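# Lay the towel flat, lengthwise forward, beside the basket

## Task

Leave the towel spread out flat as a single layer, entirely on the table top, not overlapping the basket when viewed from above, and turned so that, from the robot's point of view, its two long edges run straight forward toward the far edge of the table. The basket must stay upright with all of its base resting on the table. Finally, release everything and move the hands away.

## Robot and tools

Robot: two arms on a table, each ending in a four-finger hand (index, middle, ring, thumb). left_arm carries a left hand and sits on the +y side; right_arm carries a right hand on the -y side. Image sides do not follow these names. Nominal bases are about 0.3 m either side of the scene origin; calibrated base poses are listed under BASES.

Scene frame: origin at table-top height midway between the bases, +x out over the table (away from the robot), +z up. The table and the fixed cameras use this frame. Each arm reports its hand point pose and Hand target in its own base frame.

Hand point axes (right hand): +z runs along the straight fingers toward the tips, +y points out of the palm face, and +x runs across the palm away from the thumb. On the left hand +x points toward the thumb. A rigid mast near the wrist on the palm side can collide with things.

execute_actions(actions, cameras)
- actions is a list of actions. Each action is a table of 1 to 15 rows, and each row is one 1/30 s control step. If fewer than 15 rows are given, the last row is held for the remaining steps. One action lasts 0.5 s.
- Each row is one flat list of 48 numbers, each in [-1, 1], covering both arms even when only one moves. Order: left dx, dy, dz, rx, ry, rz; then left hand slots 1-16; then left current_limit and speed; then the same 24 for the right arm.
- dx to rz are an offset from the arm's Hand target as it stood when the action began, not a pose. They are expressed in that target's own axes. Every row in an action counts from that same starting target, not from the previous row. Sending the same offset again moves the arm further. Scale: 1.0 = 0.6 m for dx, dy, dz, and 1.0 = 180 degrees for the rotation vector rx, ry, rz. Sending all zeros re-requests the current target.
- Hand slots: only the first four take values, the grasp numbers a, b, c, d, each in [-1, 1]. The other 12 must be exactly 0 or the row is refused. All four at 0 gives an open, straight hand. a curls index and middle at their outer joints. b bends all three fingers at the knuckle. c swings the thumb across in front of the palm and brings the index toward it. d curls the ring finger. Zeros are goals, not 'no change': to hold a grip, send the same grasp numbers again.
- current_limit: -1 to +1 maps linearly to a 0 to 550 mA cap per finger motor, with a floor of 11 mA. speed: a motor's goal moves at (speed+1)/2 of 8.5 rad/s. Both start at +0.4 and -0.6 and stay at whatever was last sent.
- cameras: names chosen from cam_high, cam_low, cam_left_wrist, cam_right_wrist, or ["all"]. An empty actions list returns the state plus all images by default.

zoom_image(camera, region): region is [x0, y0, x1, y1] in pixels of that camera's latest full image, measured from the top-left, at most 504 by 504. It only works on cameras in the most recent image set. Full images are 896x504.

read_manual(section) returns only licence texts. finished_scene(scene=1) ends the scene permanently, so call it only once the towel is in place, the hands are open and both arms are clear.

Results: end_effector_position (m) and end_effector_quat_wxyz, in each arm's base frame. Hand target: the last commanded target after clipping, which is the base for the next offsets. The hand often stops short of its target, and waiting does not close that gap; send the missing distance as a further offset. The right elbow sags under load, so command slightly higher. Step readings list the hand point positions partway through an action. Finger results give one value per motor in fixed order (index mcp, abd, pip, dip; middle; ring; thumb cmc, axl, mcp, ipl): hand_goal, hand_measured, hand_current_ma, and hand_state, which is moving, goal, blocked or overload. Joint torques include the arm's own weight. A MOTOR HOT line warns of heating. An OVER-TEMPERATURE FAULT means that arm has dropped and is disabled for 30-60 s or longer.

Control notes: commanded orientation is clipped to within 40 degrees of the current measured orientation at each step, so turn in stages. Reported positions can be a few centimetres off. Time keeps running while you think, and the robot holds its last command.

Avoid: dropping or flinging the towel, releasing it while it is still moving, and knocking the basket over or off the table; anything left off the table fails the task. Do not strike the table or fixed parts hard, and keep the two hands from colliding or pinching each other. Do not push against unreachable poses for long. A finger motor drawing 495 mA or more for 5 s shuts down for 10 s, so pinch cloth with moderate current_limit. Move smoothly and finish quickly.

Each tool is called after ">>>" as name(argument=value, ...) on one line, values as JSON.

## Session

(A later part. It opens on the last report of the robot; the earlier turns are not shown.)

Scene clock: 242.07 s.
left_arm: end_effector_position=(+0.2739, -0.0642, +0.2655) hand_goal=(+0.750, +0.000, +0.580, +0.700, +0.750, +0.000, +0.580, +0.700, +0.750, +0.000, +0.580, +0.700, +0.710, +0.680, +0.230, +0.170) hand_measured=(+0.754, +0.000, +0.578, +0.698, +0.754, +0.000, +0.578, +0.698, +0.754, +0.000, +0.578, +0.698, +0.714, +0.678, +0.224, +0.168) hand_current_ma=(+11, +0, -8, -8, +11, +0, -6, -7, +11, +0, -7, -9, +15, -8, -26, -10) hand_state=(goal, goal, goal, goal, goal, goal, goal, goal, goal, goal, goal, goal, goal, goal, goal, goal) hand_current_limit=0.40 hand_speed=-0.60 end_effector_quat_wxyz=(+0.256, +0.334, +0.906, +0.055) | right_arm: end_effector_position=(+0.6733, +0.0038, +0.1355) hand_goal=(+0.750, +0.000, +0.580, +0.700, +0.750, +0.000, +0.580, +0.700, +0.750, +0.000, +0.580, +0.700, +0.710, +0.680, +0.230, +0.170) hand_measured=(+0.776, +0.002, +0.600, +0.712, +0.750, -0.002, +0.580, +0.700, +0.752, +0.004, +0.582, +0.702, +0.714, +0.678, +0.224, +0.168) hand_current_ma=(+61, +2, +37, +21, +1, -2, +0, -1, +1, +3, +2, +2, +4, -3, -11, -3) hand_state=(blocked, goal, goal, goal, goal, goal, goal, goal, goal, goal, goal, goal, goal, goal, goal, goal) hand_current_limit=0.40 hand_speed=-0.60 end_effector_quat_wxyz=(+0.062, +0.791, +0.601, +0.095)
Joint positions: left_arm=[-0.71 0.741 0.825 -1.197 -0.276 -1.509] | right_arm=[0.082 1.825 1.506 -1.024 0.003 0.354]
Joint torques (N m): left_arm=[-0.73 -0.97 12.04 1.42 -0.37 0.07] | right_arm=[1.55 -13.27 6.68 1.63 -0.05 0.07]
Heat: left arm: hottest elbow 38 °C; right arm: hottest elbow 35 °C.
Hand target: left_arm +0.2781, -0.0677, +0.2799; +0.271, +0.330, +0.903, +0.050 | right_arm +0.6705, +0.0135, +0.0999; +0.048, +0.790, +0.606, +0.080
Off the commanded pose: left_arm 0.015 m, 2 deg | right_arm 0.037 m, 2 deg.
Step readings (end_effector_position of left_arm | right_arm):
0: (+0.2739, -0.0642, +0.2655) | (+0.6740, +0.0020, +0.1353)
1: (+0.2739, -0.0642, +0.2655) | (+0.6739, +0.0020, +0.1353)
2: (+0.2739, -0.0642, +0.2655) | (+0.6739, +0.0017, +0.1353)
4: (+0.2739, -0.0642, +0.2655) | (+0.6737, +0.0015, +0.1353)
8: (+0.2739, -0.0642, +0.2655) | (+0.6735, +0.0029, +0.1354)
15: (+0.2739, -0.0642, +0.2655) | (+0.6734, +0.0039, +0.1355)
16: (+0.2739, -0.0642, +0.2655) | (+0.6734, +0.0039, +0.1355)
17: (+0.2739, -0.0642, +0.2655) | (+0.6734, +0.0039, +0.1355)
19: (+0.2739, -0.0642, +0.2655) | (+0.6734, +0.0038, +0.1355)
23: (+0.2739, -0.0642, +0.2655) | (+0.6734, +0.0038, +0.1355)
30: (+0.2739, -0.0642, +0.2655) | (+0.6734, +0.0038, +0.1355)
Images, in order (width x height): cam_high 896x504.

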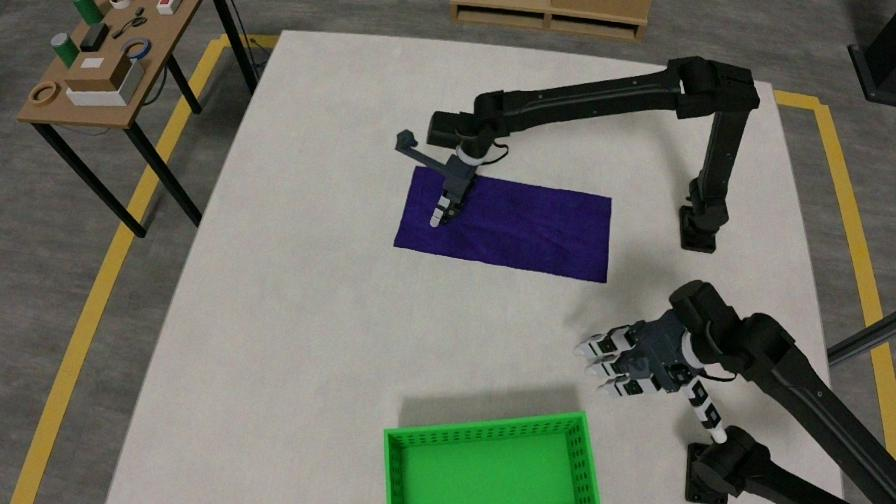

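>>> execute_actions(actions=[[[0,0,0,0,0,0,0,0,0,0,0,0,0,0,0,0,0,0,0,0,0,0,0.4,-0.6,0.0257,-0.007,0.0006,0,0,0,0,0,0,0,0,0,0,0,0,0,0,0,0,0,0,0,0.4,-0.6]]])

>>> execute_actions(actions=[[[0,0,0,0,0,0,0,0,0,0,0,0,0,0,0,0,0,0,0,0,0,0,0.4,-0.6,0.0097,-0.0026,0.0002,0,0,0,0,0,0,0,0,0,0,0,0,0,0,0,0,0,0,0,0.4,-0.6]]], cameras=["cam_high"])

>>> zoom_image(camera="cam_high", region=[370, 100, 660, 340])

Scene clock: 247.10 s.
left_arm: end_effector_position=(+0.2739, -0.0642, +0.2655) hand_goal=(+0.750, +0.000, +0.580, +0.700, +0.750, +0.000, +0.580, +0.700, +0.750, +0.000, +0.580, +0.700, +0.710, +0.680, +0.230, +0.170) hand_measured=(+0.754, +0.000, +0.578, +0.698, +0.754, +0.000, +0.578, +0.698, +0.754, +0.000, +0.578, +0.698, +0.714, +0.678, +0.224, +0.168) hand_current_ma=(+11, +0, -8, -8, +11, +0, -6, -7, +11, +0, -7, -9, +15, -8, -26, -10) hand_state=(goal, goal, goal, goal, goal, goal, goal, goal, goal, goal, goal, goal, goal, goal, goal, goal) hand_current_limit=0.40 hand_speed=-0.60 end_effector_quat_wxyz=(+0.256, +0.334, +0.906, +0.055) | right_arm: end_effector_position=(+0.6722, +0.0110, +0.1360) hand_goal=(+0.750, +0.000, +0.580, +0.700, +0.750, +0.000, +0.580, +0.700, +0.750, +0.000, +0.580, +0.700, +0.710, +0.680, +0.230, +0.170) hand_measured=(+0.766, +0.044, +0.594, +0.712, +0.750, -0.002, +0.580, +0.700, +0.752, +0.004, +0.582, +0.702, +0.714, +0.678, +0.224, +0.168) hand_current_ma=(+29, +89, +24, +21, +1, -2, +0, -1, +1, +3, +2, +2, +4, -3, -11, -3) hand_state=(goal, blocked, goal, goal, goal, goal, goal, goal, goal, goal, goal, goal, goal, goal, goal, goal) hand_current_limit=0.40 hand_speed=-0.60 end_effector_quat_wxyz=(+0.067, +0.794, +0.597, +0.093)
Joint positions: left_arm=[-0.71 0.741 0.825 -1.197 -0.276 -1.509] | right_arm=[0.1 1.825 1.506 -1.024 0.018 0.379]
Joint torques (N m): left_arm=[-1.26 -0.85 11.95 1.42 -0.38 0.04] | right_arm=[2.37 -12.92 7.08 1.58 -0.44 0.11]
Heat: left arm: hottest elbow 38 °C; right arm: hottest elbow 34 °C.
Hand target: left_arm +0.2781, -0.0677, +0.2799; +0.271, +0.330, +0.903, +0.050 | right_arm +0.6705, +0.0292, +0.0999; +0.048, +0.790, +0.606, +0.080
Off the commanded pose: left_arm 0.015 m, 2 deg | right_arm 0.041 m, 3 deg.
Step readings (end_effector_position of left_arm | right_arm):
0: (+0.2739, -0.0642, +0.2655) | (+0.6733, +0.0038, +0.1355)
1: (+0.2739, -0.0642, +0.2655) | (+0.6733, +0.0037, +0.1355)
2: (+0.2739, -0.0642, +0.2655) | (+0.6733, +0.0039, +0.1355)
4: (+0.2739, -0.0642, +0.2655) | (+0.6730, +0.0053, +0.1357)
8: (+0.2739, -0.0642, +0.2655) | (+0.6726, +0.0102, +0.1360)
15: (+0.2739, -0.0642, +0.2655) | (+0.6723, +0.0112, +0.1360)

Scene clock: 247.80 s.
left_arm: end_effector_position=(+0.2739, -0.0642, +0.2655) hand_goal=(+0.750, +0.000, +0.580, +0.700, +0.750, +0.000, +0.580, +0.700, +0.750, +0.000, +0.580, +0.700, +0.710, +0.680, +0.230, +0.170) hand_measured=(+0.754, +0.000, +0.578, +0.698, +0.754, +0.000, +0.578, +0.698, +0.754, +0.000, +0.578, +0.698, +0.714, +0.678, +0.224, +0.168) hand_current_ma=(+11, +0, -8, -8, +11, +0, -6, -7, +11, +0, -7, -9, +15, -8, -26, -10) hand_state=(goal, goal, goal, goal, goal, goal, goal, goal, goal, goal, goal, goal, goal, goal, goal, goal) hand_current_limit=0.40 hand_speed=-0.60 end_effector_quat_wxyz=(+0.256, +0.334, +0.906, +0.055) | right_arm: end_effector_position=(+0.6716, +0.0178, +0.1355) hand_goal=(+0.750, +0.000, +0.580, +0.700, +0.750, +0.000, +0.580, +0.700, +0.750, +0.000, +0.580, +0.700, +0.710, +0.680, +0.230, +0.170) hand_measured=(+0.750, +0.046, +0.582, +0.702, +0.750, -0.002, +0.580, +0.700, +0.752, +0.004, +0.582, +0.702, +0.714, +0.678, +0.224, +0.168) hand_current_ma=(+0, +95, +1, +2, +1, -2, +0, -1, +1, +3, +2, +2, +4, -3, -11, -3) hand_state=(goal, blocked, goal, goal, goal, goal, goal, goal, goal, goal, goal, goal, goal, goal, goal, goal) hand_current_limit=0.40 hand_speed=-0.60 end_effector_quat_wxyz=(+0.067, +0.794, +0.598, +0.092)
Joint positions: left_arm=[-0.71 0.741 0.825 -1.197 -0.276 -1.509] | right_arm=[0.112 1.825 1.506 -1.024 0.021 0.389]
Joint torques (N m): left_arm=[-1.2 -1.26 12 1.42 -0.38 0.04] | right_arm=[2.43 -12.63 7.28 1.61 -0.43 0.1]
Heat: left arm: hottest elbow 38 °C; right arm: hottest elbow 34 °C.
Hand target: left_arm +0.2781, -0.0677, +0.2799; +0.271, +0.330, +0.903, +0.050 | right_arm +0.6705, +0.0352, +0.0999; +0.048, +0.790, +0.606, +0.080
Off the commanded pose: left_arm 0.015 m, 2 deg | right_arm 0.040 m, 3 deg.
Step readings (end_effector_position of left_arm | right_arm):
0: (+0.2739, -0.0642, +0.2655) | (+0.6722, +0.0110, +0.1360)
1: (+0.2739, -0.0642, +0.2655) | (+0.6722, +0.0110, +0.1360)
2: (+0.2739, -0.0642, +0.2655) | (+0.6721, +0.0112, +0.1360)
4: (+0.2739, -0.0642, +0.2655) | (+0.6720, +0.0112, +0.1360)
8: (+0.2739, -0.0642, +0.2655) | (+0.6718, +0.0124, +0.1361)
15: (+0.2739, -0.0642, +0.2655) | (+0.6716, +0.0176, +0.1355)
Images, in order (width x height): cam_high 896x504.

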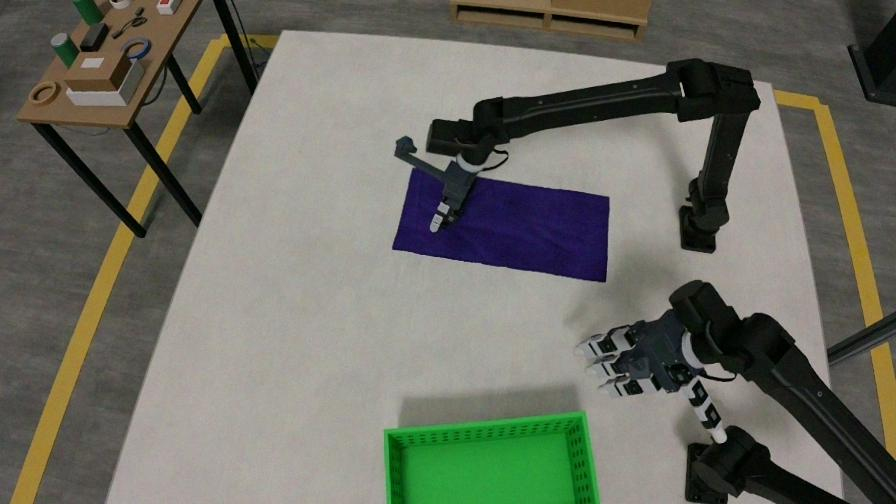

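Scaled by 1.738 from the camera's 896x504 image, which has a finer 1280x720 frame.

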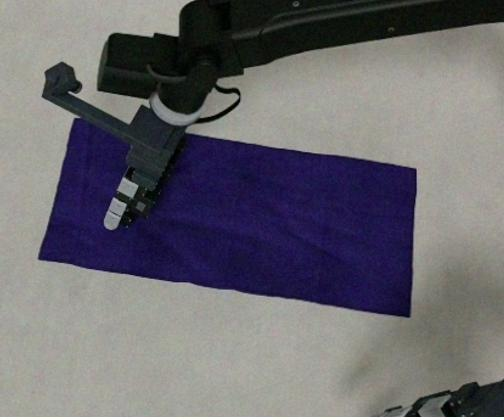

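>>> execute_actions(actions=[[[0,0,0,0,0,0,0,0,0,0,0,0,0,0,0,0,0,0,0,0,0,0,0.4,-0.6,-0.0008,0.0113,-0.0575,0,0,0,0,0,0,0,0,0,0,0,0,0,0,0,0,0,0,0,0.4,-0.6]],[[0,0,0,0,0,0,0,0,0,0,0,0,0,0,0,0,0,0,0,0,0,0,0.4,-0.6,0.0045,0.0115,-0.0655,0,0,0,0,0,0,0,0,0,0,0,0,0,0,0,0,0,0,0,0.4,-0.6]],[[0,0,0,0,0,0,0,0,0,0,0,0,0,0,0,0,0,0,0,0,0,0,0.4,-0.6,0.0068,0.0173,-0.0983,0,0,0,0,0,0,0,0,0,0,0,0,0,0,0,0,0,0,0,0.4,-0.6]]], cameras=["cam_high", "cam_low"])

>>> zoom_image(camera="cam_high", region=[370, 100, 660, 340])

>>> zoom_image(camera="cam_low", region=[170, 240, 370, 340])

Scene clock: 259.40 s.
left_arm: end_effector_position=(+0.2739, -0.0642, +0.2655) hand_goal=(+0.750, +0.000, +0.580, +0.700, +0.750, +0.000, +0.580, +0.700, +0.750, +0.000, +0.580, +0.700, +0.710, +0.680, +0.230, +0.170) hand_measured=(+0.754, +0.000, +0.578, +0.698, +0.754, +0.000, +0.578, +0.698, +0.754, +0.000, +0.578, +0.698, +0.714, +0.678, +0.224, +0.168) hand_current_ma=(+11, +0, -8, -8, +11, +0, -6, -7, +11, +0, -7, -9, +15, -8, -26, -10) hand_state=(goal, goal, goal, goal, goal, goal, goal, goal, goal, goal, goal, goal, goal, goal, goal, goal) hand_current_limit=0.40 hand_speed=-0.60 end_effector_quat_wxyz=(+0.256, +0.334, +0.906, +0.055) | right_arm: end_effector_position=(+0.6587, +0.0227, +0.2155) hand_goal=(+0.750, +0.000, +0.580, +0.700, +0.750, +0.000, +0.580, +0.700, +0.750, +0.000, +0.580, +0.700, +0.710, +0.680, +0.230, +0.170) hand_measured=(+0.748, +0.004, +0.578, +0.698, +0.748, -0.002, +0.578, +0.700, +0.752, +0.004, +0.582, +0.702, +0.714, +0.678, +0.224, +0.168) hand_current_ma=(-1, +3, -2, -3, -2, -2, -1, -1, +1, +3, +2, +2, +4, -3, -11, -3) hand_state=(goal, goal, goal, goal, goal, goal, goal, goal, goal, goal, goal, goal, goal, goal, goal, goal) hand_current_limit=0.40 hand_speed=-0.60 end_effector_quat_wxyz=(+0.041, +0.794, +0.603, +0.064)
Joint positions: left_arm=[-0.71 0.741 0.825 -1.197 -0.276 -1.509] | right_arm=[0.117 1.788 1.693 -1.323 0.006 0.389]
Joint torques (N m): left_arm=[-1.08 -1.08 11.92 1.47 -0.37 0.05] | right_arm=[1.61 -15.56 12.78 0.29 0.09 0.05]
Heat: left arm: hottest elbow 38 °C; right arm: hottest elbow 34 °C.
Hand target: left_arm +0.2781, -0.0677, +0.2799; +0.271, +0.330, +0.903, +0.050 | right_arm +0.6706, +0.0325, +0.2349; +0.048, +0.790, +0.606, +0.080
Off the commanded pose: left_arm 0.015 m, 2 deg | right_arm 0.025 m, 2 deg.
Step readings (end_effector_position of left_arm | right_arm):
0: (+0.2739, -0.0642, +0.2655) | (+0.6716, +0.0178, +0.1355)
1: (+0.2739, -0.0642, +0.2655) | (+0.6716, +0.0178, +0.1355)
2: (+0.2739, -0.0642, +0.2655) | (+0.6714, +0.0177, +0.1354)
4: (+0.2739, -0.0642, +0.2655) | (+0.6688, +0.0178, +0.1339)
8: (+0.2739, -0.0642, +0.2655) | (+0.6648, +0.0180, +0.1322)
15: (+0.2739, -0.0642, +0.2655) | (+0.6632, +0.0183, +0.1319)
16: (+0.2739, -0.0642, +0.2655) | (+0.6630, +0.0184, +0.1319)
17: (+0.2739, -0.0642, +0.2655) | (+0.6624, +0.0184, +0.1327)
19: (+0.2739, -0.0642, +0.2655) | (+0.6582, +0.0190, +0.1334)
23: (+0.2739, -0.0642, +0.2655) | (+0.6538, +0.0207, +0.1368)
30: (+0.2739, -0.0642, +0.2655) | (+0.6549, +0.0220, +0.1423)
31: (+0.2739, -0.0642, +0.2655) | (+0.6548, +0.0220, +0.1426)
32: (+0.2739, -0.0642, +0.2655) | (+0.6538, +0.0221, +0.1441)
34: (+0.2739, -0.0642, +0.2655) | (+0.6504, +0.0217, +0.1495)
38: (+0.2739, -0.0642, +0.2655) | (+0.6533, +0.0220, +0.1768)
45: (+0.2739, -0.0642, +0.2655) | (+0.6599, +0.0228, +0.2151)
Images, in order (width x height): cam_high 896x504, cam_low 896x504.

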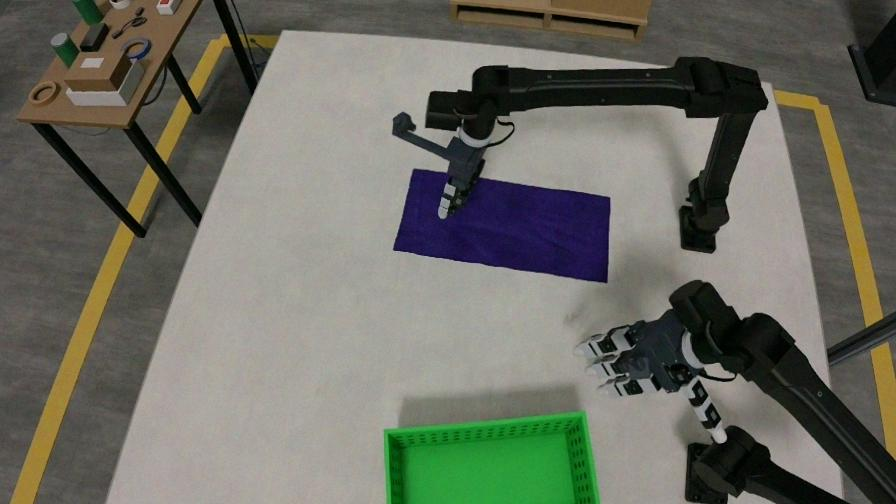

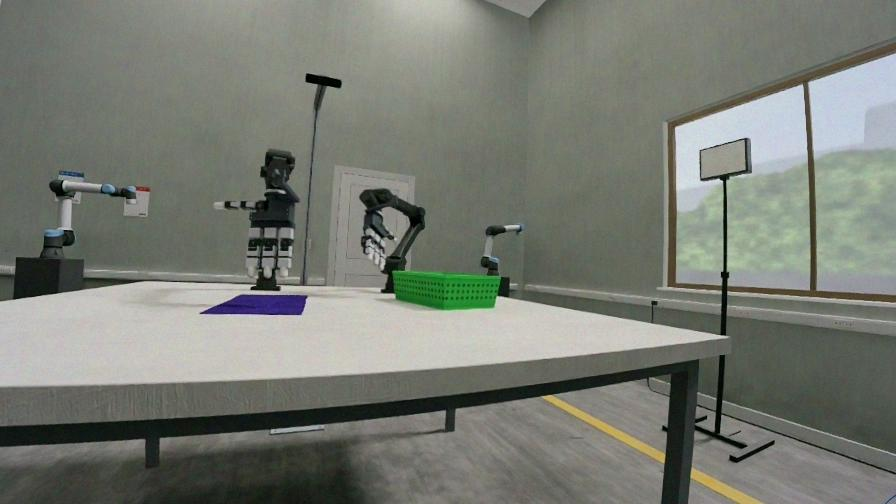

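Scaled by 1.738 from the camera's 896x504 image, which has a finer 1280x720 frame.

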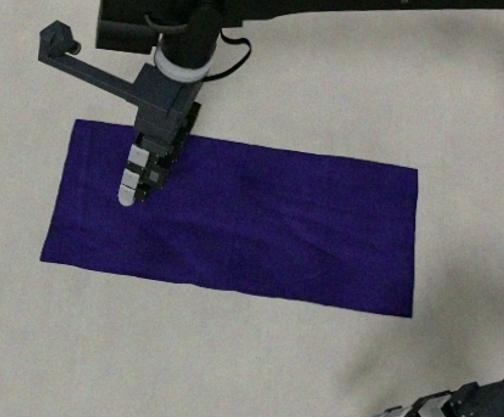

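Scaled by 2.520 from the camera's 896x504 image, which has a finer 1280x720 frame.

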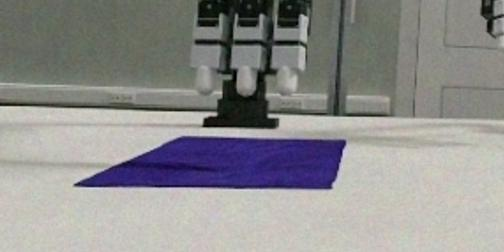

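>>> execute_actions(actions=[[[0,0,0,0,0,0,0,0,0,0,0,0,0,0,0,0,0,0,0,0,0,0,0.4,-0.6,0.0057,0.0144,-0.0819,0,0,0,0,0,0,0,0,0,0,0,0,0,0,0,0,0,0,0,0.4,-0.6]],[[0,0,0,0,0,0,0,0,0,0,0,0,0,0,0,0,0,0,0,0,0,0,0.4,-0.6,-0.1103,-0.0258,-0.0475,0,0,0,0,0,0,0,0,0,0,0,0,0,0,0,0,0,0,0,0.4,-0.6]],[[0,0,0,0,0,0,0,0,0,0,0,0,0,0,0,0,0,0,0,0,0,0,0.4,-0.6,-0.1103,-0.0258,-0.0475,0,0,0,0,0,0,0,0,0,0,0,0,0,0,0,0,0,0,0,0.4,-0.6]],[[0,0,0,0,0,0,0,0,0,0,0,0,0,0,0,0,0,0,0,0,0,0,0.4,-0.6,-0.1103,-0.0258,-0.0475,0,0,0,0,0,0,0,0,0,0,0,0,0,0,0,0,0,0,0,0.4,-0.6]],[[0,0,0,0,0,0,0,0,0,0,0,0,0,0,0,0,0,0,0,0,0,0,0.4,-0.6,-0.1103,-0.0258,-0.0475,0,0,0,0,0,0,0,0,0,0,0,0,0,0,0,0,0,0,0,0.4,-0.6]],[[0,0,0,0,0,0,0,0,0,0,0,0,0,0,0,0,0,0,0,0,0,0,0.4,-0.6,-0.1103,-0.0258,-0.0475,0,0,0,0,0,0,0,0,0,0,0,0,0,0,0,0,0,0,0,0.4,-0.6]]], cameras=["cam_high", "cam_low", "cam_right_wrist"])

>>> zoom_image(camera="cam_high", region=[370, 130, 660, 340])

Scene clock: 278.40 s.
left_arm: end_effector_position=(+0.2739, -0.0642, +0.2655) hand_goal=(+0.750, +0.000, +0.580, +0.700, +0.750, +0.000, +0.580, +0.700, +0.750, +0.000, +0.580, +0.700, +0.710, +0.680, +0.230, +0.170) hand_measured=(+0.754, +0.000, +0.578, +0.698, +0.754, +0.000, +0.578, +0.698, +0.754, +0.000, +0.578, +0.698, +0.714, +0.678, +0.224, +0.168) hand_current_ma=(+11, +0, -8, -8, +11, +0, -6, -7, +11, +0, -7, -9, +15, -8, -26, -10) hand_state=(goal, goal, goal, goal, goal, goal, goal, goal, goal, goal, goal, goal, goal, goal, goal, goal) hand_current_limit=0.40 hand_speed=-0.60 end_effector_quat_wxyz=(+0.256, +0.334, +0.906, +0.055) | right_arm: end_effector_position=(+0.4805, -0.2705, +0.3584) hand_goal=(+0.750, +0.000, +0.580, +0.700, +0.750, +0.000, +0.580, +0.700, +0.750, +0.000, +0.580, +0.700, +0.710, +0.680, +0.230, +0.170) hand_measured=(+0.748, +0.002, +0.578, +0.698, +0.748, -0.002, +0.578, +0.700, +0.752, +0.002, +0.582, +0.702, +0.714, +0.678, +0.224, +0.168) hand_current_ma=(-1, +1, -2, -3, -1, -1, -1, -1, +1, +1, +2, +2, +3, -3, -11, -3) hand_state=(goal, goal, goal, goal, goal, goal, goal, goal, goal, goal, goal, goal, goal, goal, goal, goal) hand_current_limit=0.40 hand_speed=-0.60 end_effector_quat_wxyz=(+0.025, +0.797, +0.600, +0.069)
Joint positions: left_arm=[-0.71 0.741 0.825 -1.197 -0.276 -1.509] | right_arm=[-0.546 1.51 1.728 -1.691 -0.11 -0.261]
Joint torques (N m): left_arm=[-1.14 -0.85 12.07 1.5 -0.36 0.05] | right_arm=[1.14 -12.34 12.83 0.1 -0.09 -0.06]
Heat: left arm: hottest elbow 39 °C; right arm: hottest elbow 34 °C.
Hand target: left_arm +0.2781, -0.0677, +0.2799; +0.271, +0.330, +0.903, +0.050 | right_arm +0.4868, -0.2695, +0.3892; +0.048, +0.790, +0.606, +0.080
Off the commanded pose: left_arm 0.015 m, 2 deg | right_arm 0.032 m, 3 deg.
joint sent to its limit (right arm) — joint 4 (wrist pitch), lower limit. The joint targets still meet the commanded pose.
Step readings (end_effector_position of left_arm | right_arm):
0: (+0.2739, -0.0642, +0.2655) | (+0.6587, +0.0227, +0.2155)
1: (+0.2739, -0.0642, +0.2655) | (+0.6584, +0.0227, +0.2156)
2: (+0.2739, -0.0642, +0.2655) | (+0.6574, +0.0225, +0.2169)
4: (+0.2739, -0.0642, +0.2655) | (+0.6540, +0.0221, +0.2223)
8: (+0.2739, -0.0642, +0.2655) | (+0.6573, +0.0225, +0.2456)
15: (+0.2739, -0.0642, +0.2655) | (+0.6610, +0.0230, +0.2641)
16: (+0.2739, -0.0642, +0.2655) | (+0.6605, +0.0229, +0.2639)
17: (+0.2739, -0.0642, +0.2655) | (+0.6598, +0.0230, +0.2639)
19: (+0.2739, -0.0642, +0.2655) | (+0.6573, +0.0206, +0.2654)
23: (+0.2739, -0.0642, +0.2655) | (+0.6453, -0.0018, +0.2783)
30: (+0.2739, -0.0642, +0.2655) | (+0.6357, -0.0326, +0.3090)
31: (+0.2739, -0.0642, +0.2655) | (+0.6353, -0.0323, +0.3100)
32: (+0.2739, -0.0642, +0.2655) | (+0.6342, -0.0335, +0.3098)
34: (+0.2739, -0.0642, +0.2655) | (+0.6272, -0.0355, +0.3062)
38: (+0.2739, -0.0642, +0.2655) | (+0.6097, -0.0633, +0.3061)
45: (+0.2739, -0.0642, +0.2655) | (+0.5996, -0.0951, +0.3234)
46: (+0.2739, -0.0642, +0.2655) | (+0.5993, -0.0942, +0.3244)
47: (+0.2739, -0.0642, +0.2655) | (+0.5983, -0.0948, +0.3248)
49: (+0.2739, -0.0642, +0.2655) | (+0.5925, -0.0967, +0.3242)
53: (+0.2739, -0.0642, +0.2655) | (+0.5747, -0.1267, +0.3300)
60: (+0.2739, -0.0642, +0.2655) | (+0.5607, -0.1556, +0.3440)
61: (+0.2739, -0.0642, +0.2655) | (+0.5607, -0.1546, +0.3440)
62: (+0.2739, -0.0642, +0.2655) | (+0.5599, -0.1551, +0.3436)
64: (+0.2739, -0.0642, +0.2655) | (+0.5556, -0.1576, +0.3425)
68: (+0.2739, -0.0642, +0.2655) | (+0.5377, -0.1898, +0.3466)
75: (+0.2739, -0.0642, +0.2655) | (+0.5211, -0.2154, +0.3541)
76: (+0.2739, -0.0642, +0.2655) | (+0.5213, -0.2144, +0.3540)
77: (+0.2739, -0.0642, +0.2655) | (+0.5203, -0.2144, +0.3535)
79: (+0.2739, -0.0642, +0.2655) | (+0.5150, -0.2171, +0.3520)
83: (+0.2739, -0.0642, +0.2655) | (+0.4933, -0.2492, +0.3506)
90: (+0.2739, -0.0642, +0.2655) | (+0.4789, -0.2728, +0.3562)
camera_calibration:
cam_right_wrist: T_world_to_cam=[[0.373069, -0.925399, 0.0667521, -0.42822], [-0.744206, -0.255505, 0.617151, 0.0220435], [-0.554055, -0.279917, -0.784008, 0.593795], [0, 0, 0, 1]] pos_world=[0.505156, -0.224428, 0.480521]
Images, in order (width x height): cam_high 896x504, cam_low 896x504, cam_right_wrist 896x504.

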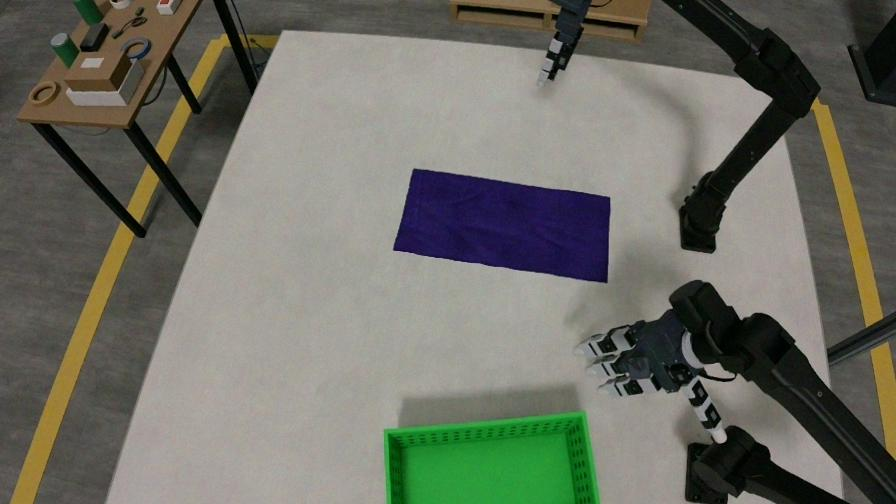

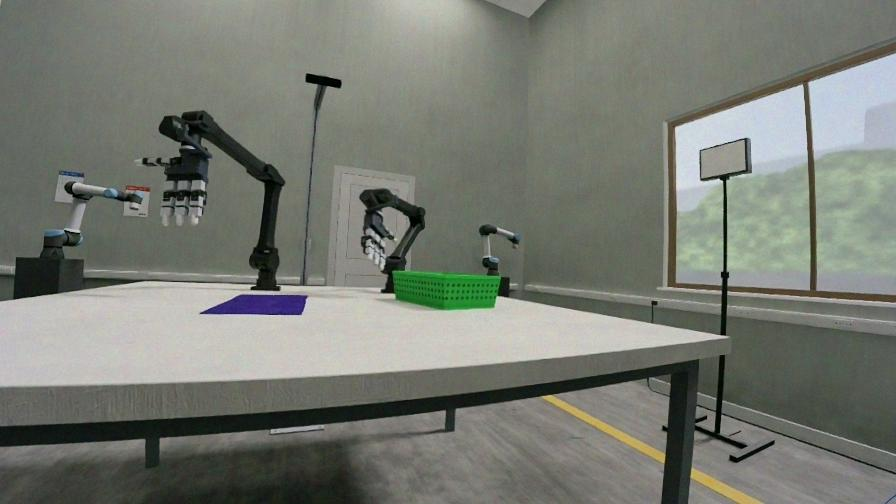

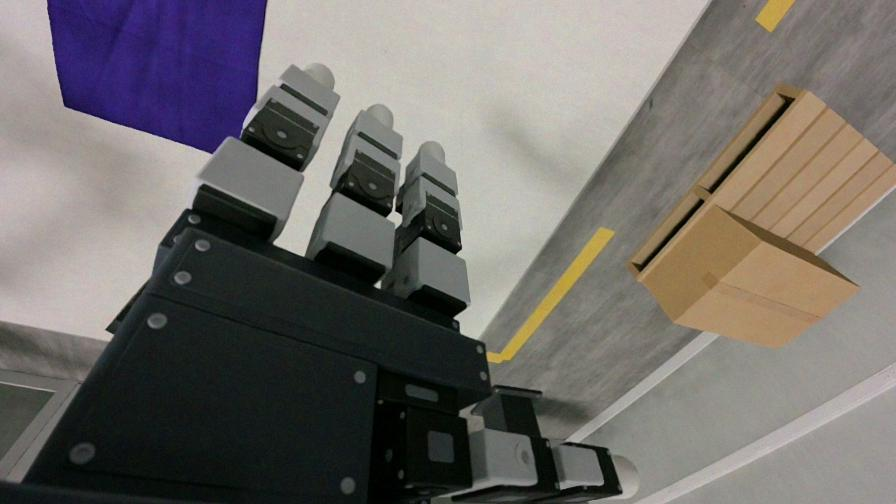

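Scaled by 1.738 from the camera's 896x504 image, which has a finer 1280x720 frame.

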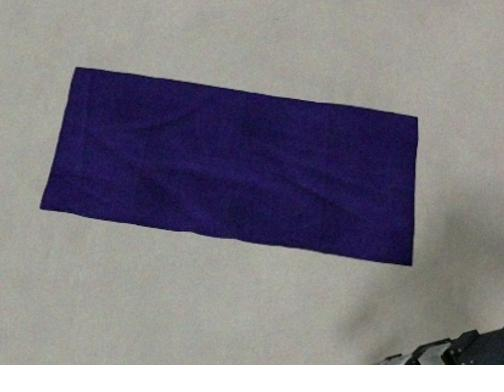

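>>> finished_scene(scene=1)

The scene is finished: the task was done.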